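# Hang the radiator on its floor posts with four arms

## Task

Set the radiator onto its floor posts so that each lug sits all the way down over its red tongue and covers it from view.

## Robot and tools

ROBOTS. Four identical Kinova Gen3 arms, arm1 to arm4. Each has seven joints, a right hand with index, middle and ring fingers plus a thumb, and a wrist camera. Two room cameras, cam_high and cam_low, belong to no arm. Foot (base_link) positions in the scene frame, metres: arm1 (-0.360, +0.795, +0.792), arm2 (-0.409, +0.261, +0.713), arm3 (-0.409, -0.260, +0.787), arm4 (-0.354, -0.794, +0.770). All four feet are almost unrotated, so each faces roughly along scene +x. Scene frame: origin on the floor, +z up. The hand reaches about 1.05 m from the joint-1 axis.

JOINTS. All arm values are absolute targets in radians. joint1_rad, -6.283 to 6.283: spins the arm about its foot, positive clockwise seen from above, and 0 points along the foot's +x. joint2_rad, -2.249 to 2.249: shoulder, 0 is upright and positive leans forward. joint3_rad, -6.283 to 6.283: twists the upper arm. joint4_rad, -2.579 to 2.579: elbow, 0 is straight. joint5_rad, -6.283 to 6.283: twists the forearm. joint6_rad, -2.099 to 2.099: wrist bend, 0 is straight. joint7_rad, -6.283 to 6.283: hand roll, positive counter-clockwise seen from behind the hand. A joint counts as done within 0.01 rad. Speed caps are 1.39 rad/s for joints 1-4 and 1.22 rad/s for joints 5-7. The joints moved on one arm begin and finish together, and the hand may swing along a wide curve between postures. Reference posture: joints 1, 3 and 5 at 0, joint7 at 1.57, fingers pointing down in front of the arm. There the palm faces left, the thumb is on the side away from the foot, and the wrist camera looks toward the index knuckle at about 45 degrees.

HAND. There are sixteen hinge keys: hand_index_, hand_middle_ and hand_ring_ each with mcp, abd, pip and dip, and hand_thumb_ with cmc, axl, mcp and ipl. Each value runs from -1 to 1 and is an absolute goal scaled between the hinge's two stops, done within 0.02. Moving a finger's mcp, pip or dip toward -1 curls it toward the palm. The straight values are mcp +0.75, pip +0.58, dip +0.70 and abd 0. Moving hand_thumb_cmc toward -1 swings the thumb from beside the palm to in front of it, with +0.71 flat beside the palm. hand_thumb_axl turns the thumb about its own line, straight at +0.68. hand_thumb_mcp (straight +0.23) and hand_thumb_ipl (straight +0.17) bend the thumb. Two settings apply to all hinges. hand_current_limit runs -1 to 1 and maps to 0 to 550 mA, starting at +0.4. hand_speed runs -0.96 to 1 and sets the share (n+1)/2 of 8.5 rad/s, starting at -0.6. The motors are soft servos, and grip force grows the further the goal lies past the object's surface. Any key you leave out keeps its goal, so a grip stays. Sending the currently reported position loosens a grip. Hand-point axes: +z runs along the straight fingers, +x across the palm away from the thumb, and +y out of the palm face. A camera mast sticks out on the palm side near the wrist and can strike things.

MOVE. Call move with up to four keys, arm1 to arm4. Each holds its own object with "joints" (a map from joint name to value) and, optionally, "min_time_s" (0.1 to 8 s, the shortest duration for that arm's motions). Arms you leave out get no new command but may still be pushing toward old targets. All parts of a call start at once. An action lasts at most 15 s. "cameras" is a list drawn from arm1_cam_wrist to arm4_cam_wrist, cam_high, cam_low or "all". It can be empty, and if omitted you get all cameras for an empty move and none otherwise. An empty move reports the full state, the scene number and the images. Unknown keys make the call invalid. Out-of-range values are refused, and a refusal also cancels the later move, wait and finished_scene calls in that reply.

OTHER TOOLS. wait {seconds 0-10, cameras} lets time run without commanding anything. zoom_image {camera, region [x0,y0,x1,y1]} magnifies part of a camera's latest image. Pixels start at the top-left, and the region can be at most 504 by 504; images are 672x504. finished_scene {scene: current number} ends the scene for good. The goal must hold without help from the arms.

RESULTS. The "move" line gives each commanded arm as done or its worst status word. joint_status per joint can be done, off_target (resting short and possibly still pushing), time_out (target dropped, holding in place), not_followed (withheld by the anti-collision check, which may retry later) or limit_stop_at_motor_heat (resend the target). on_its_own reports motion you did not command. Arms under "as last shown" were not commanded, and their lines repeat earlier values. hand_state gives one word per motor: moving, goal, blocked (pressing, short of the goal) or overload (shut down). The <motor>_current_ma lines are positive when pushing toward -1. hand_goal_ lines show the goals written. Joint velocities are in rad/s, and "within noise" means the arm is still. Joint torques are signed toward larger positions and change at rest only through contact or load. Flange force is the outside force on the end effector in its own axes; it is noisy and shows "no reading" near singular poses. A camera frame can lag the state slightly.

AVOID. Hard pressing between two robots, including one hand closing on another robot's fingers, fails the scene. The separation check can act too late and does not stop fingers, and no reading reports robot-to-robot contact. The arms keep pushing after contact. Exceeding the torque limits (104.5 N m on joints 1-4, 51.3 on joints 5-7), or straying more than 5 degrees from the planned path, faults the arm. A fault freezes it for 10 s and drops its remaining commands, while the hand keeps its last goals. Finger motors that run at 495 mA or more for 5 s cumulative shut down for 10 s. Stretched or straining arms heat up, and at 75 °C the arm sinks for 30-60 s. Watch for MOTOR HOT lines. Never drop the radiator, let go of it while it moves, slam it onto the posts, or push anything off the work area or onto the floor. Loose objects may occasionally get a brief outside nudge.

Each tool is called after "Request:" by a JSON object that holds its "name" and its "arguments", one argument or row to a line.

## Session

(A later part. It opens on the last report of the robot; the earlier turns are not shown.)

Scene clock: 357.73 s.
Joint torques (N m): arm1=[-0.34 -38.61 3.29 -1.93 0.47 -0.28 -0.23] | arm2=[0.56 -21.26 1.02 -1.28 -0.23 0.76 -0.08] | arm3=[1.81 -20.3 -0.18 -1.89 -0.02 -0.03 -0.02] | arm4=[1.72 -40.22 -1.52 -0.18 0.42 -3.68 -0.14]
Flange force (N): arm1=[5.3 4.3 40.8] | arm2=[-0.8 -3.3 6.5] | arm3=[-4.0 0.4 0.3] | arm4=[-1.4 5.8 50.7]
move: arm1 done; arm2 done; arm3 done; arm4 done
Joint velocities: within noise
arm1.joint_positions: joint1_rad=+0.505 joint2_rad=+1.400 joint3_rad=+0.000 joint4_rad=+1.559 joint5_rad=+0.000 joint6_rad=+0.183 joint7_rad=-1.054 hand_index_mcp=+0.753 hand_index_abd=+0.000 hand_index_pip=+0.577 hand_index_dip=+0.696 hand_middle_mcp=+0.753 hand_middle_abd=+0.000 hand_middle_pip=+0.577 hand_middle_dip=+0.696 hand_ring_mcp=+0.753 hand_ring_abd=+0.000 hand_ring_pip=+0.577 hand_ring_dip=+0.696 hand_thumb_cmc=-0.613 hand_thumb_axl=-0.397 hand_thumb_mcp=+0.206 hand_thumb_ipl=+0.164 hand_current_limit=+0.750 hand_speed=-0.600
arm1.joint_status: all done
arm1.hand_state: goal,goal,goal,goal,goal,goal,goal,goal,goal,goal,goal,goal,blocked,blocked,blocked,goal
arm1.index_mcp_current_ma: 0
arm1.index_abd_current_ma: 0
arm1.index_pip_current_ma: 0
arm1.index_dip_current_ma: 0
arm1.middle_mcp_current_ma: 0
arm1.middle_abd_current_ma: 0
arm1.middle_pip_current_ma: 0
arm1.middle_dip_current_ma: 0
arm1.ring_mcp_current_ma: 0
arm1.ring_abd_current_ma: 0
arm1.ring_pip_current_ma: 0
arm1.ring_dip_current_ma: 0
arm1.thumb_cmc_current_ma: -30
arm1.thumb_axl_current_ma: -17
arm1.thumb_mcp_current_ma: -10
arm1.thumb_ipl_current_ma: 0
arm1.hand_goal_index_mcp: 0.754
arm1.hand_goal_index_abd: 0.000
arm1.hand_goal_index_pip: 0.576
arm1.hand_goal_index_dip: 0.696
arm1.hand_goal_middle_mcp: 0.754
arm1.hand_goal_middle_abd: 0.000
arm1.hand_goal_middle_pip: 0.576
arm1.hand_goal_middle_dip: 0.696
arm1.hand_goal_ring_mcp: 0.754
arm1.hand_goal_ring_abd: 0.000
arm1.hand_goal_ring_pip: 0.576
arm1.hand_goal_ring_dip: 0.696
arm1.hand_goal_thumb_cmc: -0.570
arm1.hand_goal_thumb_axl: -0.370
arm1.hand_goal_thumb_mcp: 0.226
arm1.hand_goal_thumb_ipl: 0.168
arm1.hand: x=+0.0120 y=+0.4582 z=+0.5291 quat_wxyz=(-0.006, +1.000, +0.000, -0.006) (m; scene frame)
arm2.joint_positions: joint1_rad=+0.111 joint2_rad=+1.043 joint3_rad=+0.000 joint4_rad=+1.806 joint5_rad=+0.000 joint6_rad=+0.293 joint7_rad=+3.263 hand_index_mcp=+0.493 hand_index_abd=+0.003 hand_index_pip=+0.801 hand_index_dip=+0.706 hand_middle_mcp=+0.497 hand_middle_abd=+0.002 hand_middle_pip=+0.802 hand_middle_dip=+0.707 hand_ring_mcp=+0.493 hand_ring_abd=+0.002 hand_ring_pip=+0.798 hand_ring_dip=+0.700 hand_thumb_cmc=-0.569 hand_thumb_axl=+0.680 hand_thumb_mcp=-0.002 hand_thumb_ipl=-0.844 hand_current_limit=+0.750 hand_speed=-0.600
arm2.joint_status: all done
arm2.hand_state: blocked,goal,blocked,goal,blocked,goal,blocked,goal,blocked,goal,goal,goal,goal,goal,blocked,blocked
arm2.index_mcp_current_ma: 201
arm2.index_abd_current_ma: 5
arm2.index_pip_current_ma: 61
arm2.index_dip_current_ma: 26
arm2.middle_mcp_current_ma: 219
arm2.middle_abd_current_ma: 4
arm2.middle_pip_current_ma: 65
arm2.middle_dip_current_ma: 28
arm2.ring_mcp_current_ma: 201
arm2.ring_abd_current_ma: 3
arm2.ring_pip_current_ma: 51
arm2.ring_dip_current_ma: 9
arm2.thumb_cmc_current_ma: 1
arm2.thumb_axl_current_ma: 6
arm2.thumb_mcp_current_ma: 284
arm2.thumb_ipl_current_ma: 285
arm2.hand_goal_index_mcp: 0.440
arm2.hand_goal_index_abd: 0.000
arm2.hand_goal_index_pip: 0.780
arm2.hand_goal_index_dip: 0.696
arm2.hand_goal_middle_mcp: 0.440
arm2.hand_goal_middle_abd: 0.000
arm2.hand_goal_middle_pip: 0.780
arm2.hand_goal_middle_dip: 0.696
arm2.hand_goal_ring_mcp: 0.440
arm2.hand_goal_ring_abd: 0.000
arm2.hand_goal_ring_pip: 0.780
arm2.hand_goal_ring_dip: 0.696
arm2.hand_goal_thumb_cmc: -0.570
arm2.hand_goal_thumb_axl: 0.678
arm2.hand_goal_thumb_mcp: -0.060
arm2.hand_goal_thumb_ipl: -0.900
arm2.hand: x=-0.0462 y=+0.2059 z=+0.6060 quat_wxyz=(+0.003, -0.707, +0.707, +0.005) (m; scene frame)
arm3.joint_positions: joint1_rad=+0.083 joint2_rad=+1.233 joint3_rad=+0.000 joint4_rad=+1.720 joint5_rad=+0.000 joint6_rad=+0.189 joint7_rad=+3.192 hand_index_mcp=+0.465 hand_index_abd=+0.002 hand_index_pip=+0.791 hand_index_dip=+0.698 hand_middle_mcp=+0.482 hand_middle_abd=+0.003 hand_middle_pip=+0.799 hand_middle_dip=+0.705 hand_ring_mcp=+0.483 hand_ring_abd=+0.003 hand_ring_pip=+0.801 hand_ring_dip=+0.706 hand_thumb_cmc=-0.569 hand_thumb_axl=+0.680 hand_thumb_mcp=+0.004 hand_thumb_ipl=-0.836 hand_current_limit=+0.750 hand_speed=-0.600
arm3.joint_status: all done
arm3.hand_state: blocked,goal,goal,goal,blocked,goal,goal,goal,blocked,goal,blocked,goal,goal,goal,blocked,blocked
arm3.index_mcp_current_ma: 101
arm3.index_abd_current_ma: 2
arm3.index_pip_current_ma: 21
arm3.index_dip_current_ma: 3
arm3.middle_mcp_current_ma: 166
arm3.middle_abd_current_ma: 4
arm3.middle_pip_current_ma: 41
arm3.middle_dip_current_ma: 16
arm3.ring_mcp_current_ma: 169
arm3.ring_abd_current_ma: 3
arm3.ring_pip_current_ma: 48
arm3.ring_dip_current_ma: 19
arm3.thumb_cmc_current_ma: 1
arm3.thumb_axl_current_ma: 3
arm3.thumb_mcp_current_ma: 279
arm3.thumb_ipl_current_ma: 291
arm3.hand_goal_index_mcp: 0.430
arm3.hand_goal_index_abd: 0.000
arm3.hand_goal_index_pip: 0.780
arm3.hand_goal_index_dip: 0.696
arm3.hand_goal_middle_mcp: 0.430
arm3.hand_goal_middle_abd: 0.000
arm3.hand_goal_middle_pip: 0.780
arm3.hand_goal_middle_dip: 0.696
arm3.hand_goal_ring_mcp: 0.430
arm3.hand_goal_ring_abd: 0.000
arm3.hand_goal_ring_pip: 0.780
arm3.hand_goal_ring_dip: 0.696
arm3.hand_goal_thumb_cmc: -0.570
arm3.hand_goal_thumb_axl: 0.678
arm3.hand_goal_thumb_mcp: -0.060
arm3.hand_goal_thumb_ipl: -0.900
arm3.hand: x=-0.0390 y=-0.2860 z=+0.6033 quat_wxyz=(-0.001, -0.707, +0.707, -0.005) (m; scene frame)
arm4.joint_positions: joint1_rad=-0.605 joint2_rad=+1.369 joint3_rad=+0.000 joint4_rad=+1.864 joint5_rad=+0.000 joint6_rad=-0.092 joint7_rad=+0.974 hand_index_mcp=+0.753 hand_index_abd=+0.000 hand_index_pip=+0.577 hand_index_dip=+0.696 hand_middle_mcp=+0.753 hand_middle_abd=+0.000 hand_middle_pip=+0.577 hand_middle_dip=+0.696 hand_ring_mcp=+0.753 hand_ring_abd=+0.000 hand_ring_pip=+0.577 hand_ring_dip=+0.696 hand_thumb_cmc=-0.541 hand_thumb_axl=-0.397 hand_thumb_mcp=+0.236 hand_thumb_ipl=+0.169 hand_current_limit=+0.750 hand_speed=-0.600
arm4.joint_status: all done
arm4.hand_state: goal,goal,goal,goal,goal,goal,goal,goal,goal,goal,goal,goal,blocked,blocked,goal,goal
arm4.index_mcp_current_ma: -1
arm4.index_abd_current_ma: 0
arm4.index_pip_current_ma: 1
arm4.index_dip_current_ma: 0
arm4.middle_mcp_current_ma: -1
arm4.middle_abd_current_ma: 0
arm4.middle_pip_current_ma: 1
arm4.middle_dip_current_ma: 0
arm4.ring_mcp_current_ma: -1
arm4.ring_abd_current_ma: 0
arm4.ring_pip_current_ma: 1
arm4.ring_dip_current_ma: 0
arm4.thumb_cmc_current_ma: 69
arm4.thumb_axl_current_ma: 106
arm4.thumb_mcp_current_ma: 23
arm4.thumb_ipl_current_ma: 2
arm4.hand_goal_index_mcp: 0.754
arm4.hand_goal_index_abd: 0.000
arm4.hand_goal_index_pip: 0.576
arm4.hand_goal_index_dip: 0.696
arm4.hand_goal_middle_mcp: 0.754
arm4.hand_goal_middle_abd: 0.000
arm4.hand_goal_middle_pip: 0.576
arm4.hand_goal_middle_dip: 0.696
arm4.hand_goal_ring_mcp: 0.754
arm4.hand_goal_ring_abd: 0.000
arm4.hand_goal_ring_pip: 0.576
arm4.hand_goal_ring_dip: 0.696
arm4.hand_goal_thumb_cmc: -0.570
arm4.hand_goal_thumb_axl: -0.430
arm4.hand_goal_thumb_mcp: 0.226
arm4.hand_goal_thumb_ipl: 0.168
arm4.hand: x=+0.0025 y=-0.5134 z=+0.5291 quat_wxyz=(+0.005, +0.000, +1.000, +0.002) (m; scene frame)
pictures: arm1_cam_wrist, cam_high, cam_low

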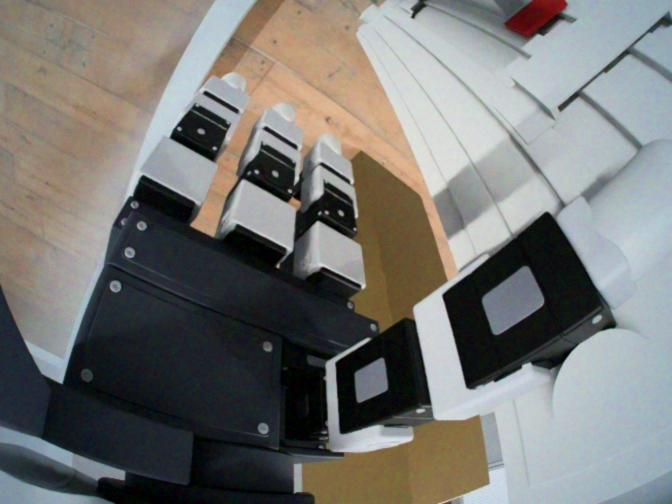

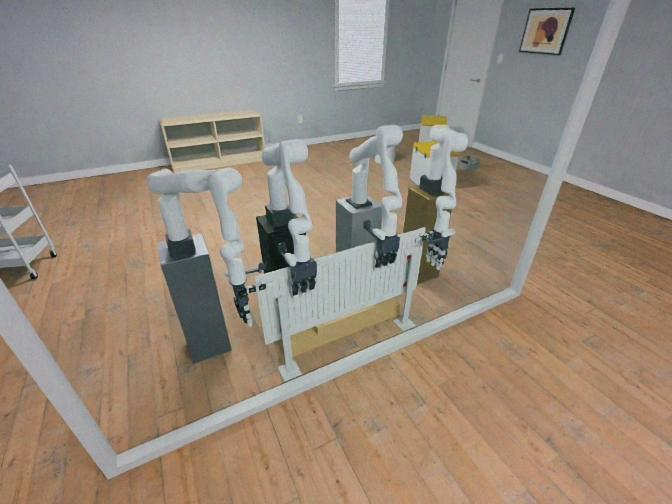

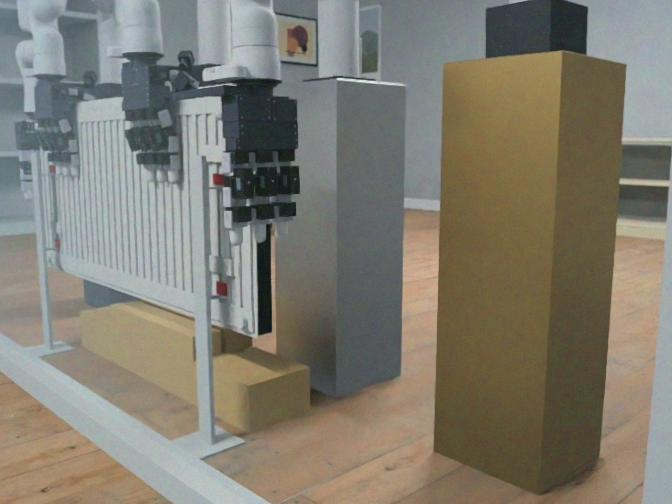

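Request:
{"name": "move", "arguments": {
  "arm1": {"joints":{"joint1_rad":0.50283,"joint2_rad":1.40019,"joint4_rad":1.55345,"joint6_rad":0.18795,"joint7_rad":-1.05597},"min_time_s":1},
  "arm2": {"joints":{"joint1_rad":0.11067,"joint2_rad":1.04441,"joint4_rad":1.79874,"joint6_rad":0.29845,"joint7_rad":3.26227},"min_time_s":1},
  "arm3": {"joints":{"joint1_rad":0.08259,"joint2_rad":1.23362,"joint4_rad":1.71264,"joint6_rad":0.19533,"joint7_rad":3.19219},"min_time_s":1},
  "arm4": {"joints":{"joint1_rad":-0.60185,"joint2_rad":1.36891,"joint4_rad":1.85854,"joint6_rad":-0.08595,"joint7_rad":0.97695},"min_time_s":1}
}}

Request:
{"name": "move", "arguments": {
  "arm1": {"joints":{"joint1_rad":0.50124,"joint2_rad":1.40066,"joint4_rad":1.54901,"joint6_rad":0.19191,"joint7_rad":-1.05756},"min_time_s":1},
  "arm2": {"joints":{"joint1_rad":0.11027,"joint2_rad":1.04542,"joint4_rad":1.79355,"joint6_rad":0.30264,"joint7_rad":3.26187},"min_time_s":1},
  "arm3": {"joints":{"joint1_rad":0.08241,"joint2_rad":1.23428,"joint4_rad":1.70745,"joint6_rad":0.19986,"joint7_rad":3.19201},"min_time_s":1},
  "arm4": {"joints":{"joint1_rad":-0.59962,"joint2_rad":1.36861,"joint4_rad":1.85463,"joint6_rad":-0.08174,"joint7_rad":0.97918},"min_time_s":1},
  "cameras": ["cam_low","arm1_cam_wrist"]
}}

Request:
{"name": "zoom_image", "arguments": {
  "camera": "cam_low",
  "region": [180, 220, 300, 340]
}}

Request:
{"name": "zoom_image", "arguments": {
  "camera": "arm1_cam_wrist",
  "region": [480, 0, 620, 140]
}}

Scene clock: 368.97 s.
Joint torques (N m): arm1=[-0.43 -38.87 3.18 -2.19 0.53 -0.33 -0.19] | arm2=[0.33 -22.06 0.77 -2.26 -0.23 0.26 -0.05] | arm3=[1.65 -20.51 -0.33 -2.24 -0.08 -0.3 -0.06] | arm4=[1.86 -40.18 -1.4 0.05 0.41 -3.57 -0.12]
Flange force (N): arm1=[4.9 4.2 40.8] | arm2=[-0.6 -1.9 6.7] | arm3=[-3.6 0.6 0.0] | arm4=[-1.8 6.5 51.0]
move: arm1 done; arm2 done; arm3 done; arm4 done
Joint velocities: within noise
arm1.joint_positions: joint1_rad=+0.503 joint2_rad=+1.400 joint3_rad=+0.000 joint4_rad=+1.553 joint5_rad=+0.000 joint6_rad=+0.188 joint7_rad=-1.056 hand_index_mcp=+0.753 hand_index_abd=+0.000 hand_index_pip=+0.577 hand_index_dip=+0.696 hand_middle_mcp=+0.753 hand_middle_abd=+0.000 hand_middle_pip=+0.577 hand_middle_dip=+0.696 hand_ring_mcp=+0.753 hand_ring_abd=+0.000 hand_ring_pip=+0.577 hand_ring_dip=+0.696 hand_thumb_cmc=-0.613 hand_thumb_axl=-0.397 hand_thumb_mcp=+0.206 hand_thumb_ipl=+0.164 hand_current_limit=+0.750 hand_speed=-0.600
arm1.joint_status: all done
arm1.hand_state: goal,goal,goal,goal,goal,goal,goal,goal,goal,goal,goal,goal,blocked,blocked,blocked,goal
arm1.index_mcp_current_ma: 0
arm1.index_abd_current_ma: 0
arm1.index_pip_current_ma: 0
arm1.index_dip_current_ma: 0
arm1.middle_mcp_current_ma: 0
arm1.middle_abd_current_ma: 0
arm1.middle_pip_current_ma: 0
arm1.middle_dip_current_ma: 0
arm1.ring_mcp_current_ma: 0
arm1.ring_abd_current_ma: 0
arm1.ring_pip_current_ma: 0
arm1.ring_dip_current_ma: 0
arm1.thumb_cmc_current_ma: -30
arm1.thumb_axl_current_ma: -17
arm1.thumb_mcp_current_ma: -10
arm1.thumb_ipl_current_ma: 0
arm1.hand_goal_index_mcp: 0.754
arm1.hand_goal_index_abd: 0.000
arm1.hand_goal_index_pip: 0.576
arm1.hand_goal_index_dip: 0.696
arm1.hand_goal_middle_mcp: 0.754
arm1.hand_goal_middle_abd: 0.000
arm1.hand_goal_middle_pip: 0.576
arm1.hand_goal_middle_dip: 0.696
arm1.hand_goal_ring_mcp: 0.754
arm1.hand_goal_ring_abd: 0.000
arm1.hand_goal_ring_pip: 0.576
arm1.hand_goal_ring_dip: 0.696
arm1.hand_goal_thumb_cmc: -0.570
arm1.hand_goal_thumb_axl: -0.370
arm1.hand_goal_thumb_mcp: 0.226
arm1.hand_goal_thumb_ipl: 0.168
arm1.hand: x=+0.0140 y=+0.4582 z=+0.5292 quat_wxyz=(-0.006, +1.000, +0.000, -0.006) (m; scene frame)
arm2.joint_positions: joint1_rad=+0.111 joint2_rad=+1.044 joint3_rad=+0.000 joint4_rad=+1.799 joint5_rad=+0.000 joint6_rad=+0.298 joint7_rad=+3.262 hand_index_mcp=+0.491 hand_index_abd=+0.003 hand_index_pip=+0.801 hand_index_dip=+0.706 hand_middle_mcp=+0.495 hand_middle_abd=+0.002 hand_middle_pip=+0.802 hand_middle_dip=+0.707 hand_ring_mcp=+0.491 hand_ring_abd=+0.002 hand_ring_pip=+0.798 hand_ring_dip=+0.700 hand_thumb_cmc=-0.569 hand_thumb_axl=+0.681 hand_thumb_mcp=-0.002 hand_thumb_ipl=-0.844 hand_current_limit=+0.750 hand_speed=-0.600
arm2.joint_status: all done
arm2.hand_state: blocked,goal,blocked,goal,blocked,goal,blocked,goal,blocked,goal,goal,goal,goal,goal,blocked,blocked
arm2.index_mcp_current_ma: 190
arm2.index_abd_current_ma: 5
arm2.index_pip_current_ma: 61
arm2.index_dip_current_ma: 26
arm2.middle_mcp_current_ma: 208
arm2.middle_abd_current_ma: 4
arm2.middle_pip_current_ma: 65
arm2.middle_dip_current_ma: 28
arm2.ring_mcp_current_ma: 191
arm2.ring_abd_current_ma: 3
arm2.ring_pip_current_ma: 51
arm2.ring_dip_current_ma: 9
arm2.thumb_cmc_current_ma: 1
arm2.thumb_axl_current_ma: 7
arm2.thumb_mcp_current_ma: 284
arm2.thumb_ipl_current_ma: 285
arm2.hand_goal_index_mcp: 0.440
arm2.hand_goal_index_abd: 0.000
arm2.hand_goal_index_pip: 0.780
arm2.hand_goal_index_dip: 0.696
arm2.hand_goal_middle_mcp: 0.440
arm2.hand_goal_middle_abd: 0.000
arm2.hand_goal_middle_pip: 0.780
arm2.hand_goal_middle_dip: 0.696
arm2.hand_goal_ring_mcp: 0.440
arm2.hand_goal_ring_abd: 0.000
arm2.hand_goal_ring_pip: 0.780
arm2.hand_goal_ring_dip: 0.696
arm2.hand_goal_thumb_cmc: -0.570
arm2.hand_goal_thumb_axl: 0.678
arm2.hand_goal_thumb_mcp: -0.060
arm2.hand_goal_thumb_ipl: -0.900
arm2.hand: x=-0.0442 y=+0.2059 z=+0.6060 quat_wxyz=(+0.003, -0.707, +0.707, +0.005) (m; scene frame)
arm3.joint_positions: joint1_rad=+0.083 joint2_rad=+1.234 joint3_rad=+0.000 joint4_rad=+1.713 joint5_rad=+0.000 joint6_rad=+0.195 joint7_rad=+3.192 hand_index_mcp=+0.463 hand_index_abd=+0.002 hand_index_pip=+0.791 hand_index_dip=+0.698 hand_middle_mcp=+0.480 hand_middle_abd=+0.003 hand_middle_pip=+0.799 hand_middle_dip=+0.705 hand_ring_mcp=+0.481 hand_ring_abd=+0.003 hand_ring_pip=+0.801 hand_ring_dip=+0.706 hand_thumb_cmc=-0.569 hand_thumb_axl=+0.680 hand_thumb_mcp=+0.004 hand_thumb_ipl=-0.836 hand_current_limit=+0.750 hand_speed=-0.600
arm3.joint_status: all done
arm3.hand_state: blocked,goal,goal,goal,blocked,goal,goal,goal,blocked,goal,blocked,goal,goal,goal,blocked,blocked
arm3.index_mcp_current_ma: 94
arm3.index_abd_current_ma: 2
arm3.index_pip_current_ma: 21
arm3.index_dip_current_ma: 3
arm3.middle_mcp_current_ma: 158
arm3.middle_abd_current_ma: 4
arm3.middle_pip_current_ma: 41
arm3.middle_dip_current_ma: 16
arm3.ring_mcp_current_ma: 162
arm3.ring_abd_current_ma: 3
arm3.ring_pip_current_ma: 48
arm3.ring_dip_current_ma: 19
arm3.thumb_cmc_current_ma: 1
arm3.thumb_axl_current_ma: 3
arm3.thumb_mcp_current_ma: 279
arm3.thumb_ipl_current_ma: 291
arm3.hand_goal_index_mcp: 0.430
arm3.hand_goal_index_abd: 0.000
arm3.hand_goal_index_pip: 0.780
arm3.hand_goal_index_dip: 0.696
arm3.hand_goal_middle_mcp: 0.430
arm3.hand_goal_middle_abd: 0.000
arm3.hand_goal_middle_pip: 0.780
arm3.hand_goal_middle_dip: 0.696
arm3.hand_goal_ring_mcp: 0.430
arm3.hand_goal_ring_abd: 0.000
arm3.hand_goal_ring_pip: 0.780
arm3.hand_goal_ring_dip: 0.696
arm3.hand_goal_thumb_cmc: -0.570
arm3.hand_goal_thumb_axl: 0.678
arm3.hand_goal_thumb_mcp: -0.060
arm3.hand_goal_thumb_ipl: -0.900
arm3.hand: x=-0.0370 y=-0.2859 z=+0.6033 quat_wxyz=(-0.001, -0.707, +0.707, -0.005) (m; scene frame)
arm4.joint_positions: joint1_rad=-0.602 joint2_rad=+1.369 joint3_rad=+0.000 joint4_rad=+1.859 joint5_rad=+0.000 joint6_rad=-0.086 joint7_rad=+0.977 hand_index_mcp=+0.753 hand_index_abd=+0.000 hand_index_pip=+0.577 hand_index_dip=+0.696 hand_middle_mcp=+0.753 hand_middle_abd=+0.000 hand_middle_pip=+0.577 hand_middle_dip=+0.696 hand_ring_mcp=+0.753 hand_ring_abd=+0.000 hand_ring_pip=+0.577 hand_ring_dip=+0.696 hand_thumb_cmc=-0.541 hand_thumb_axl=-0.397 hand_thumb_mcp=+0.236 hand_thumb_ipl=+0.169 hand_current_limit=+0.750 hand_speed=-0.600
arm4.joint_status: all done
arm4.hand_state: goal,goal,goal,goal,goal,goal,goal,goal,goal,goal,goal,goal,blocked,blocked,goal,goal
arm4.index_mcp_current_ma: -1
arm4.index_abd_current_ma: 0
arm4.index_pip_current_ma: 1
arm4.index_dip_current_ma: 0
arm4.middle_mcp_current_ma: -1
arm4.middle_abd_current_ma: 0
arm4.middle_pip_current_ma: 1
arm4.middle_dip_current_ma: 0
arm4.ring_mcp_current_ma: -1
arm4.ring_abd_current_ma: 0
arm4.ring_pip_current_ma: 1
arm4.ring_dip_current_ma: 0
arm4.thumb_cmc_current_ma: 71
arm4.thumb_axl_current_ma: 106
arm4.thumb_mcp_current_ma: 23
arm4.thumb_ipl_current_ma: 2
arm4.hand_goal_index_mcp: 0.754
arm4.hand_goal_index_abd: 0.000
arm4.hand_goal_index_pip: 0.576
arm4.hand_goal_index_dip: 0.696
arm4.hand_goal_middle_mcp: 0.754
arm4.hand_goal_middle_abd: 0.000
arm4.hand_goal_middle_pip: 0.576
arm4.hand_goal_middle_dip: 0.696
arm4.hand_goal_ring_mcp: 0.754
arm4.hand_goal_ring_abd: 0.000
arm4.hand_goal_ring_pip: 0.576
arm4.hand_goal_ring_dip: 0.696
arm4.hand_goal_thumb_cmc: -0.570
arm4.hand_goal_thumb_axl: -0.430
arm4.hand_goal_thumb_mcp: 0.226
arm4.hand_goal_thumb_ipl: 0.168
arm4.hand: x=+0.0045 y=-0.5134 z=+0.5291 quat_wxyz=(+0.005, +0.000, +1.000, +0.002) (m; scene frame)
pictures: none

Scene clock: 370.27 s.
Joint torques (N m): arm1=[-0.73 -39.46 3.09 -2.67 0.62 -0.44 -0.11] | arm2=[0.01 -22.58 0.39 -3.44 -0.37 -0.38 -0.16] | arm3=[1.55 -20.63 -0.49 -2.74 -0.08 -0.61 -0.04] | arm4=[2.18 -40.44 -1.04 -0.01 0.35 -3.56 -0.18]
Flange force (N): arm1=[4.0 4.2 41.2] | arm2=[0.0 0.0 6.0] | arm3=[-3.5 1.3 -0.8] | arm4=[-1.5 7.1 51.5]
move: arm1 done; arm2 done; arm3 done; arm4 done
Joint velocities: within noise
arm1.joint_positions: joint1_rad=+0.501 joint2_rad=+1.401 joint3_rad=+0.000 joint4_rad=+1.549 joint5_rad=+0.000 joint6_rad=+0.192 joint7_rad=-1.058 hand_index_mcp=+0.753 hand_index_abd=+0.000 hand_index_pip=+0.577 hand_index_dip=+0.696 hand_middle_mcp=+0.753 hand_middle_abd=+0.000 hand_middle_pip=+0.577 hand_middle_dip=+0.696 hand_ring_mcp=+0.753 hand_ring_abd=+0.000 hand_ring_pip=+0.577 hand_ring_dip=+0.696 hand_thumb_cmc=-0.609 hand_thumb_axl=-0.397 hand_thumb_mcp=+0.206 hand_thumb_ipl=+0.164 hand_current_limit=+0.750 hand_speed=-0.600
arm1.joint_status: all done
arm1.hand_state: goal,goal,goal,goal,goal,goal,goal,goal,goal,goal,goal,goal,blocked,blocked,blocked,goal
arm1.index_mcp_current_ma: 0
arm1.index_abd_current_ma: 0
arm1.index_pip_current_ma: 0
arm1.index_dip_current_ma: 0
arm1.middle_mcp_current_ma: 0
arm1.middle_abd_current_ma: 0
arm1.middle_pip_current_ma: 0
arm1.middle_dip_current_ma: 0
arm1.ring_mcp_current_ma: 0
arm1.ring_abd_current_ma: 0
arm1.ring_pip_current_ma: 0
arm1.ring_dip_current_ma: 0
arm1.thumb_cmc_current_ma: -24
arm1.thumb_axl_current_ma: -17
arm1.thumb_mcp_current_ma: -10
arm1.thumb_ipl_current_ma: 0
arm1.hand_goal_index_mcp: 0.754
arm1.hand_goal_index_abd: 0.000
arm1.hand_goal_index_pip: 0.576
arm1.hand_goal_index_dip: 0.696
arm1.hand_goal_middle_mcp: 0.754
arm1.hand_goal_middle_abd: 0.000
arm1.hand_goal_middle_pip: 0.576
arm1.hand_goal_middle_dip: 0.696
arm1.hand_goal_ring_mcp: 0.754
arm1.hand_goal_ring_abd: 0.000
arm1.hand_goal_ring_pip: 0.576
arm1.hand_goal_ring_dip: 0.696
arm1.hand_goal_thumb_cmc: -0.570
arm1.hand_goal_thumb_axl: -0.370
arm1.hand_goal_thumb_mcp: 0.226
arm1.hand_goal_thumb_ipl: 0.168
arm1.hand: x=+0.0155 y=+0.4582 z=+0.5292 quat_wxyz=(-0.006, +1.000, +0.000, -0.006) (m; scene frame)
arm2.joint_positions: joint1_rad=+0.110 joint2_rad=+1.045 joint3_rad=+0.000 joint4_rad=+1.794 joint5_rad=+0.000 joint6_rad=+0.303 joint7_rad=+3.262 hand_index_mcp=+0.484 hand_index_abd=+0.003 hand_index_pip=+0.801 hand_index_dip=+0.706 hand_middle_mcp=+0.489 hand_middle_abd=+0.002 hand_middle_pip=+0.802 hand_middle_dip=+0.707 hand_ring_mcp=+0.485 hand_ring_abd=+0.002 hand_ring_pip=+0.798 hand_ring_dip=+0.700 hand_thumb_cmc=-0.569 hand_thumb_axl=+0.681 hand_thumb_mcp=-0.001 hand_thumb_ipl=-0.844 hand_current_limit=+0.750 hand_speed=-0.600
arm2.joint_status: all done
arm2.hand_state: blocked,goal,blocked,goal,blocked,goal,blocked,goal,blocked,goal,goal,goal,goal,goal,blocked,blocked
arm2.index_mcp_current_ma: 162
arm2.index_abd_current_ma: 5
arm2.index_pip_current_ma: 61
arm2.index_dip_current_ma: 26
arm2.middle_mcp_current_ma: 181
arm2.middle_abd_current_ma: 4
arm2.middle_pip_current_ma: 65
arm2.middle_dip_current_ma: 28
arm2.ring_mcp_current_ma: 163
arm2.ring_abd_current_ma: 3
arm2.ring_pip_current_ma: 51
arm2.ring_dip_current_ma: 9
arm2.thumb_cmc_current_ma: 1
arm2.thumb_axl_current_ma: 7
arm2.thumb_mcp_current_ma: 290
arm2.thumb_ipl_current_ma: 285
arm2.hand_goal_index_mcp: 0.440
arm2.hand_goal_index_abd: 0.000
arm2.hand_goal_index_pip: 0.780
arm2.hand_goal_index_dip: 0.696
arm2.hand_goal_middle_mcp: 0.440
arm2.hand_goal_middle_abd: 0.000
arm2.hand_goal_middle_pip: 0.780
arm2.hand_goal_middle_dip: 0.696
arm2.hand_goal_ring_mcp: 0.440
arm2.hand_goal_ring_abd: 0.000
arm2.hand_goal_ring_pip: 0.780
arm2.hand_goal_ring_dip: 0.696
arm2.hand_goal_thumb_cmc: -0.570
arm2.hand_goal_thumb_axl: 0.678
arm2.hand_goal_thumb_mcp: -0.060
arm2.hand_goal_thumb_ipl: -0.900
arm2.hand: x=-0.0428 y=+0.2059 z=+0.6060 quat_wxyz=(+0.003, -0.707, +0.707, +0.005) (m; scene frame)
arm3.joint_positions: joint1_rad=+0.082 joint2_rad=+1.234 joint3_rad=+0.000 joint4_rad=+1.707 joint5_rad=+0.000 joint6_rad=+0.200 joint7_rad=+3.192 hand_index_mcp=+0.459 hand_index_abd=+0.002 hand_index_pip=+0.791 hand_index_dip=+0.698 hand_middle_mcp=+0.476 hand_middle_abd=+0.003 hand_middle_pip=+0.799 hand_middle_dip=+0.705 hand_ring_mcp=+0.477 hand_ring_abd=+0.003 hand_ring_pip=+0.801 hand_ring_dip=+0.706 hand_thumb_cmc=-0.569 hand_thumb_axl=+0.680 hand_thumb_mcp=+0.004 hand_thumb_ipl=-0.836 hand_current_limit=+0.750 hand_speed=-0.600
arm3.joint_status: all done
arm3.hand_state: blocked,goal,goal,goal,blocked,goal,goal,goal,blocked,goal,blocked,goal,goal,goal,blocked,blocked
arm3.index_mcp_current_ma: 78
arm3.index_abd_current_ma: 2
arm3.index_pip_current_ma: 21
arm3.index_dip_current_ma: 3
arm3.middle_mcp_current_ma: 141
arm3.middle_abd_current_ma: 4
arm3.middle_pip_current_ma: 41
arm3.middle_dip_current_ma: 16
arm3.ring_mcp_current_ma: 145
arm3.ring_abd_current_ma: 3
arm3.ring_pip_current_ma: 48
arm3.ring_dip_current_ma: 19
arm3.thumb_cmc_current_ma: 1
arm3.thumb_axl_current_ma: 4
arm3.thumb_mcp_current_ma: 279
arm3.thumb_ipl_current_ma: 291
arm3.hand_goal_index_mcp: 0.430
arm3.hand_goal_index_abd: 0.000
arm3.hand_goal_index_pip: 0.780
arm3.hand_goal_index_dip: 0.696
arm3.hand_goal_middle_mcp: 0.430
arm3.hand_goal_middle_abd: 0.000
arm3.hand_goal_middle_pip: 0.780
arm3.hand_goal_middle_dip: 0.696
arm3.hand_goal_ring_mcp: 0.430
arm3.hand_goal_ring_abd: 0.000
arm3.hand_goal_ring_pip: 0.780
arm3.hand_goal_ring_dip: 0.696
arm3.hand_goal_thumb_cmc: -0.570
arm3.hand_goal_thumb_axl: 0.678
arm3.hand_goal_thumb_mcp: -0.060
arm3.hand_goal_thumb_ipl: -0.900
arm3.hand: x=-0.0355 y=-0.2859 z=+0.6033 quat_wxyz=(-0.001, -0.707, +0.707, -0.005) (m; scene frame)
arm4.joint_positions: joint1_rad=-0.600 joint2_rad=+1.369 joint3_rad=+0.000 joint4_rad=+1.855 joint5_rad=+0.000 joint6_rad=-0.082 joint7_rad=+0.979 hand_index_mcp=+0.753 hand_index_abd=+0.000 hand_index_pip=+0.577 hand_index_dip=+0.696 hand_middle_mcp=+0.753 hand_middle_abd=+0.000 hand_middle_pip=+0.577 hand_middle_dip=+0.696 hand_ring_mcp=+0.753 hand_ring_abd=+0.000 hand_ring_pip=+0.577 hand_ring_dip=+0.696 hand_thumb_cmc=-0.539 hand_thumb_axl=-0.397 hand_thumb_mcp=+0.236 hand_thumb_ipl=+0.169 hand_current_limit=+0.750 hand_speed=-0.600
arm4.joint_status: all done
arm4.hand_state: goal,goal,goal,goal,goal,goal,goal,goal,goal,goal,goal,goal,blocked,blocked,goal,goal
arm4.index_mcp_current_ma: -1
arm4.index_abd_current_ma: 0
arm4.index_pip_current_ma: 1
arm4.index_dip_current_ma: 0
arm4.middle_mcp_current_ma: -1
arm4.middle_abd_current_ma: 0
arm4.middle_pip_current_ma: 1
arm4.middle_dip_current_ma: 0
arm4.ring_mcp_current_ma: -1
arm4.ring_abd_current_ma: 0
arm4.ring_pip_current_ma: 1
arm4.ring_dip_current_ma: 0
arm4.thumb_cmc_current_ma: 75
arm4.thumb_axl_current_ma: 106
arm4.thumb_mcp_current_ma: 23
arm4.thumb_ipl_current_ma: 2
arm4.hand_goal_index_mcp: 0.754
arm4.hand_goal_index_abd: 0.000
arm4.hand_goal_index_pip: 0.576
arm4.hand_goal_index_dip: 0.696
arm4.hand_goal_middle_mcp: 0.754
arm4.hand_goal_middle_abd: 0.000
arm4.hand_goal_middle_pip: 0.576
arm4.hand_goal_middle_dip: 0.696
arm4.hand_goal_ring_mcp: 0.754
arm4.hand_goal_ring_abd: 0.000
arm4.hand_goal_ring_pip: 0.576
arm4.hand_goal_ring_dip: 0.696
arm4.hand_goal_thumb_cmc: -0.570
arm4.hand_goal_thumb_axl: -0.430
arm4.hand_goal_thumb_mcp: 0.226
arm4.hand_goal_thumb_ipl: 0.168
arm4.hand: x=+0.0061 y=-0.5134 z=+0.5292 quat_wxyz=(+0.005, +0.000, +1.000, +0.002) (m; scene frame)
pictures: arm1_cam_wrist, cam_low

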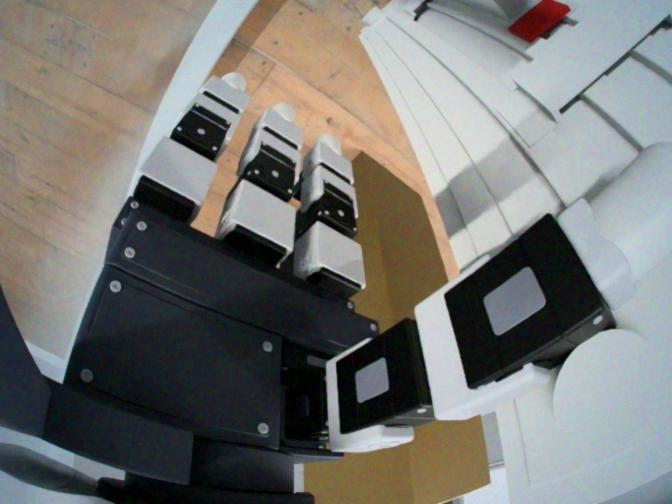

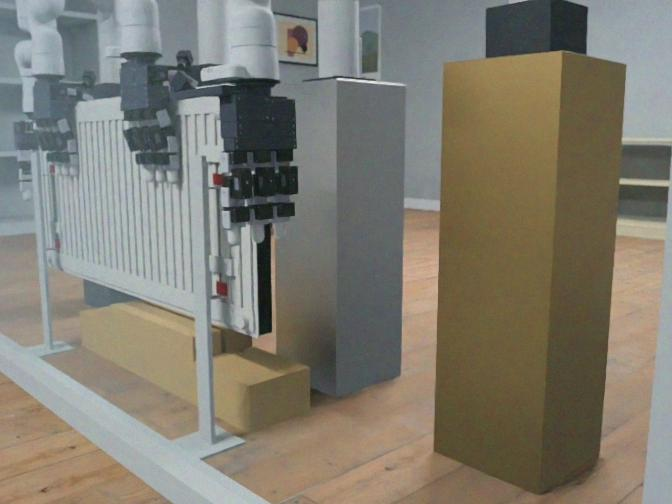

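Scaled by 4.200 from the camera's 672x504 image, which has a finer 960x720 frame.

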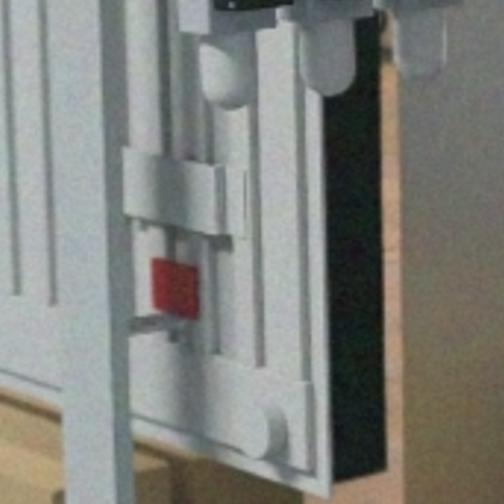

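Scaled by 3.600 from the camera's 672x504 image, which has a finer 960x720 frame.

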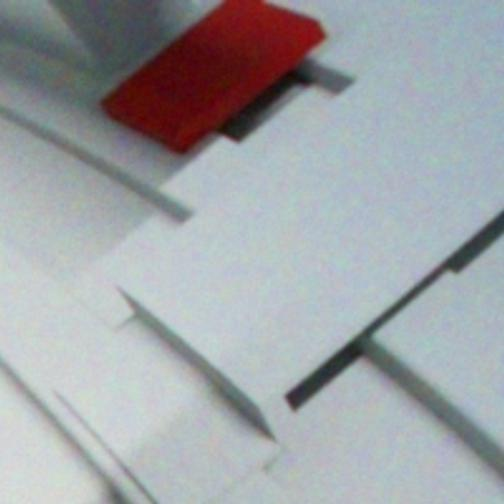

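Request:
{"name": "move", "arguments": {
  "arm1": {"joints":{"joint1_rad":0.50018,"joint2_rad":1.40098,"joint4_rad":1.54605,"joint6_rad":0.19456,"joint7_rad":-1.05862},"min_time_s":1},
  "arm2": {"joints":{"joint1_rad":0.1100,"joint2_rad":1.04609,"joint4_rad":1.79009,"joint6_rad":0.30543,"joint7_rad":3.2616},"min_time_s":1},
  "arm3": {"joints":{"joint1_rad":0.08229,"joint2_rad":1.23472,"joint4_rad":1.70399,"joint6_rad":0.20288,"joint7_rad":3.19189},"min_time_s":1},
  "arm4": {"joints":{"joint1_rad":-0.59813,"joint2_rad":1.36841,"joint4_rad":1.85202,"joint6_rad":-0.07893,"joint7_rad":0.98067},"min_time_s":1},
  "cameras": ["cam_low","arm1_cam_wrist"]
}}

Request:
{"name": "zoom_image", "arguments": {
  "camera": "cam_low",
  "region": [180, 80, 300, 200]
}}

Request:
{"name": "zoom_image", "arguments": {
  "camera": "arm1_cam_wrist",
  "region": [480, 0, 620, 140]
}}

Scene clock: 379.17 s.
Joint torques (N m): arm1=[-0.8 -39.84 3.06 -2.78 0.65 -0.47 -0.12] | arm2=[-0.05 -22.58 0.31 -3.83 -0.39 -0.65 -0.12] | arm3=[1.37 -20.76 -0.72 -3.39 -0.15 -1.02 -0.04] | arm4=[2.55 -40.83 -0.68 -0.12 0.25 -3.64 -0.27]
Flange force (N): arm1=[4.0 4.3 41.9] | arm2=[0.0 0.6 5.2] | arm3=[-3.1 2.2 -1.8] | arm4=[-1.2 7.8 52.1]
move: arm1 done; arm2 done; arm3 done; arm4 done
Joint velocities: within noise
arm1.joint_positions: joint1_rad=+0.500 joint2_rad=+1.401 joint3_rad=+0.000 joint4_rad=+1.546 joint5_rad=+0.000 joint6_rad=+0.195 joint7_rad=-1.059 hand_index_mcp=+0.753 hand_index_abd=+0.000 hand_index_pip=+0.577 hand_index_dip=+0.696 hand_middle_mcp=+0.753 hand_middle_abd=+0.000 hand_middle_pip=+0.577 hand_middle_dip=+0.696 hand_ring_mcp=+0.753 hand_ring_abd=+0.000 hand_ring_pip=+0.577 hand_ring_dip=+0.696 hand_thumb_cmc=-0.608 hand_thumb_axl=-0.397 hand_thumb_mcp=+0.206 hand_thumb_ipl=+0.164 hand_current_limit=+0.750 hand_speed=-0.600
arm1.joint_status: all done
arm1.hand_state: goal,goal,goal,goal,goal,goal,goal,goal,goal,goal,goal,goal,blocked,blocked,goal,goal
arm1.index_mcp_current_ma: 0
arm1.index_abd_current_ma: 0
arm1.index_pip_current_ma: 0
arm1.index_dip_current_ma: 0
arm1.middle_mcp_current_ma: 0
arm1.middle_abd_current_ma: 0
arm1.middle_pip_current_ma: 0
arm1.middle_dip_current_ma: 0
arm1.ring_mcp_current_ma: 0
arm1.ring_abd_current_ma: 0
arm1.ring_pip_current_ma: 0
arm1.ring_dip_current_ma: 0
arm1.thumb_cmc_current_ma: -23
arm1.thumb_axl_current_ma: -17
arm1.thumb_mcp_current_ma: -10
arm1.thumb_ipl_current_ma: 0
arm1.hand_goal_index_mcp: 0.754
arm1.hand_goal_index_abd: 0.000
arm1.hand_goal_index_pip: 0.576
arm1.hand_goal_index_dip: 0.696
arm1.hand_goal_middle_mcp: 0.754
arm1.hand_goal_middle_abd: 0.000
arm1.hand_goal_middle_pip: 0.576
arm1.hand_goal_middle_dip: 0.696
arm1.hand_goal_ring_mcp: 0.754
arm1.hand_goal_ring_abd: 0.000
arm1.hand_goal_ring_pip: 0.576
arm1.hand_goal_ring_dip: 0.696
arm1.hand_goal_thumb_cmc: -0.570
arm1.hand_goal_thumb_axl: -0.370
arm1.hand_goal_thumb_mcp: 0.226
arm1.hand_goal_thumb_ipl: 0.168
arm1.hand: x=+0.0165 y=+0.4582 z=+0.5292 quat_wxyz=(-0.006, +1.000, +0.000, -0.006) (m; scene frame)
arm2.joint_positions: joint1_rad=+0.110 joint2_rad=+1.046 joint3_rad=+0.000 joint4_rad=+1.790 joint5_rad=+0.000 joint6_rad=+0.305 joint7_rad=+3.262 hand_index_mcp=+0.478 hand_index_abd=+0.003 hand_index_pip=+0.801 hand_index_dip=+0.706 hand_middle_mcp=+0.482 hand_middle_abd=+0.002 hand_middle_pip=+0.802 hand_middle_dip=+0.707 hand_ring_mcp=+0.478 hand_ring_abd=+0.002 hand_ring_pip=+0.798 hand_ring_dip=+0.700 hand_thumb_cmc=-0.569 hand_thumb_axl=+0.681 hand_thumb_mcp=+0.001 hand_thumb_ipl=-0.844 hand_current_limit=+0.750 hand_speed=-0.600
arm2.joint_status: all done
arm2.hand_state: blocked,goal,blocked,goal,blocked,goal,blocked,goal,blocked,goal,goal,goal,goal,goal,blocked,blocked
arm2.index_mcp_current_ma: 136
arm2.index_abd_current_ma: 5
arm2.index_pip_current_ma: 61
arm2.index_dip_current_ma: 26
arm2.middle_mcp_current_ma: 154
arm2.middle_abd_current_ma: 3
arm2.middle_pip_current_ma: 65
arm2.middle_dip_current_ma: 28
arm2.ring_mcp_current_ma: 135
arm2.ring_abd_current_ma: 3
arm2.ring_pip_current_ma: 51
arm2.ring_dip_current_ma: 9
arm2.thumb_cmc_current_ma: 1
arm2.thumb_axl_current_ma: 7
arm2.thumb_mcp_current_ma: 299
arm2.thumb_ipl_current_ma: 285
arm2.hand_goal_index_mcp: 0.440
arm2.hand_goal_index_abd: 0.000
arm2.hand_goal_index_pip: 0.780
arm2.hand_goal_index_dip: 0.696
arm2.hand_goal_middle_mcp: 0.440
arm2.hand_goal_middle_abd: 0.000
arm2.hand_goal_middle_pip: 0.780
arm2.hand_goal_middle_dip: 0.696
arm2.hand_goal_ring_mcp: 0.440
arm2.hand_goal_ring_abd: 0.000
arm2.hand_goal_ring_pip: 0.780
arm2.hand_goal_ring_dip: 0.696
arm2.hand_goal_thumb_cmc: -0.570
arm2.hand_goal_thumb_axl: 0.678
arm2.hand_goal_thumb_mcp: -0.060
arm2.hand_goal_thumb_ipl: -0.900
arm2.hand: x=-0.0417 y=+0.2059 z=+0.6060 quat_wxyz=(+0.003, -0.707, +0.707, +0.005) (m; scene frame)
arm3.joint_positions: joint1_rad=+0.082 joint2_rad=+1.235 joint3_rad=+0.000 joint4_rad=+1.704 joint5_rad=+0.000 joint6_rad=+0.203 joint7_rad=+3.192 hand_index_mcp=+0.453 hand_index_abd=+0.002 hand_index_pip=+0.791 hand_index_dip=+0.698 hand_middle_mcp=+0.470 hand_middle_abd=+0.003 hand_middle_pip=+0.799 hand_middle_dip=+0.705 hand_ring_mcp=+0.471 hand_ring_abd=+0.002 hand_ring_pip=+0.801 hand_ring_dip=+0.706 hand_thumb_cmc=-0.569 hand_thumb_axl=+0.680 hand_thumb_mcp=+0.004 hand_thumb_ipl=-0.836 hand_current_limit=+0.750 hand_speed=-0.600
arm3.joint_status: all done
arm3.hand_state: blocked,goal,goal,goal,blocked,goal,goal,goal,blocked,goal,blocked,goal,goal,goal,blocked,blocked
arm3.index_mcp_current_ma: 58
arm3.index_abd_current_ma: 2
arm3.index_pip_current_ma: 21
arm3.index_dip_current_ma: 3
arm3.middle_mcp_current_ma: 119
arm3.middle_abd_current_ma: 4
arm3.middle_pip_current_ma: 41
arm3.middle_dip_current_ma: 16
arm3.ring_mcp_current_ma: 123
arm3.ring_abd_current_ma: 2
arm3.ring_pip_current_ma: 48
arm3.ring_dip_current_ma: 19
arm3.thumb_cmc_current_ma: 1
arm3.thumb_axl_current_ma: 4
arm3.thumb_mcp_current_ma: 279
arm3.thumb_ipl_current_ma: 291
arm3.hand_goal_index_mcp: 0.430
arm3.hand_goal_index_abd: 0.000
arm3.hand_goal_index_pip: 0.780
arm3.hand_goal_index_dip: 0.696
arm3.hand_goal_middle_mcp: 0.430
arm3.hand_goal_middle_abd: 0.000
arm3.hand_goal_middle_pip: 0.780
arm3.hand_goal_middle_dip: 0.696
arm3.hand_goal_ring_mcp: 0.430
arm3.hand_goal_ring_abd: 0.000
arm3.hand_goal_ring_pip: 0.780
arm3.hand_goal_ring_dip: 0.696
arm3.hand_goal_thumb_cmc: -0.570
arm3.hand_goal_thumb_axl: 0.678
arm3.hand_goal_thumb_mcp: -0.060
arm3.hand_goal_thumb_ipl: -0.900
arm3.hand: x=-0.0345 y=-0.2859 z=+0.6034 quat_wxyz=(-0.001, -0.707, +0.707, -0.005) (m; scene frame)
arm4.joint_positions: joint1_rad=-0.598 joint2_rad=+1.368 joint3_rad=+0.000 joint4_rad=+1.852 joint5_rad=+0.000 joint6_rad=-0.079 joint7_rad=+0.981 hand_index_mcp=+0.753 hand_index_abd=+0.000 hand_index_pip=+0.577 hand_index_dip=+0.696 hand_middle_mcp=+0.753 hand_middle_abd=+0.000 hand_middle_pip=+0.577 hand_middle_dip=+0.696 hand_ring_mcp=+0.753 hand_ring_abd=+0.000 hand_ring_pip=+0.577 hand_ring_dip=+0.696 hand_thumb_cmc=-0.539 hand_thumb_axl=-0.397 hand_thumb_mcp=+0.236 hand_thumb_ipl=+0.169 hand_current_limit=+0.750 hand_speed=-0.600
arm4.joint_status: all done
arm4.hand_state: goal,goal,goal,goal,goal,goal,goal,goal,goal,goal,goal,goal,blocked,blocked,goal,goal
arm4.index_mcp_current_ma: -1
arm4.index_abd_current_ma: 0
arm4.index_pip_current_ma: 1
arm4.index_dip_current_ma: 0
arm4.middle_mcp_current_ma: -1
arm4.middle_abd_current_ma: 0
arm4.middle_pip_current_ma: 1
arm4.middle_dip_current_ma: 0
arm4.ring_mcp_current_ma: -1
arm4.ring_abd_current_ma: 0
arm4.ring_pip_current_ma: 1
arm4.ring_dip_current_ma: 0
arm4.thumb_cmc_current_ma: 75
arm4.thumb_axl_current_ma: 106
arm4.thumb_mcp_current_ma: 23
arm4.thumb_ipl_current_ma: 2
arm4.hand_goal_index_mcp: 0.754
arm4.hand_goal_index_abd: 0.000
arm4.hand_goal_index_pip: 0.576
arm4.hand_goal_index_dip: 0.696
arm4.hand_goal_middle_mcp: 0.754
arm4.hand_goal_middle_abd: 0.000
arm4.hand_goal_middle_pip: 0.576
arm4.hand_goal_middle_dip: 0.696
arm4.hand_goal_ring_mcp: 0.754
arm4.hand_goal_ring_abd: 0.000
arm4.hand_goal_ring_pip: 0.576
arm4.hand_goal_ring_dip: 0.696
arm4.hand_goal_thumb_cmc: -0.570
arm4.hand_goal_thumb_axl: -0.430
arm4.hand_goal_thumb_mcp: 0.226
arm4.hand_goal_thumb_ipl: 0.168
arm4.hand: x=+0.0071 y=-0.5134 z=+0.5292 quat_wxyz=(+0.005, +0.000, +1.000, +0.002) (m; scene frame)
pictures: arm1_cam_wrist, cam_low

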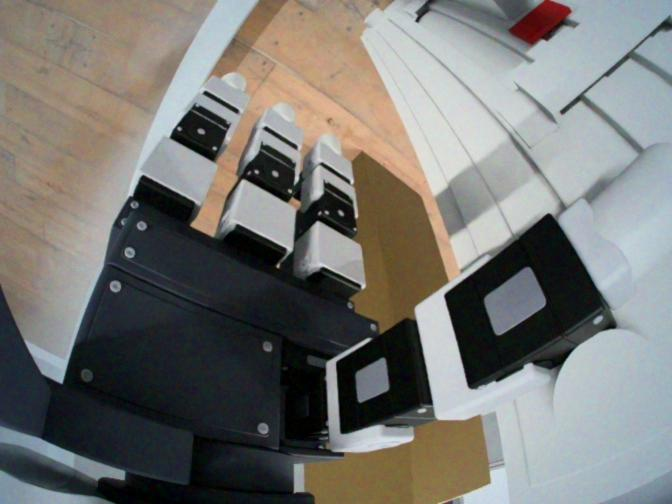

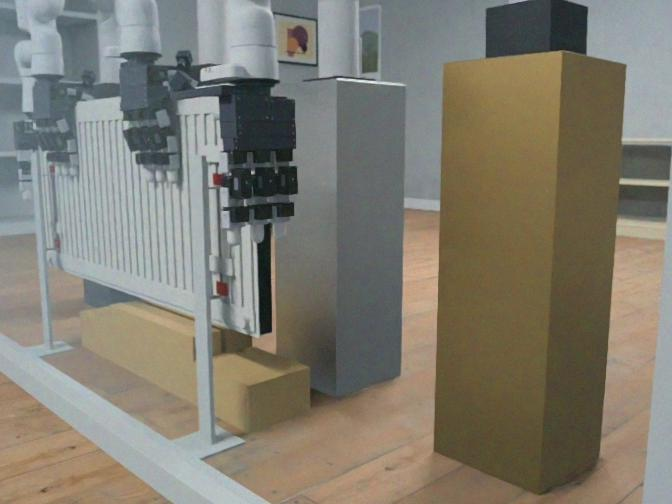

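Scaled by 4.200 from the camera's 672x504 image, which has a finer 960x720 frame.

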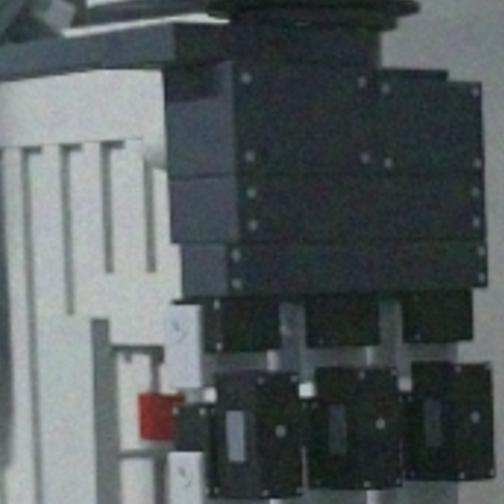

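Scaled by 3.600 from the camera's 672x504 image, which has a finer 960x720 frame.

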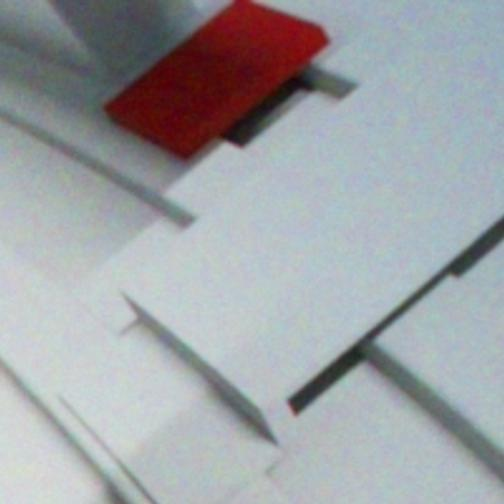

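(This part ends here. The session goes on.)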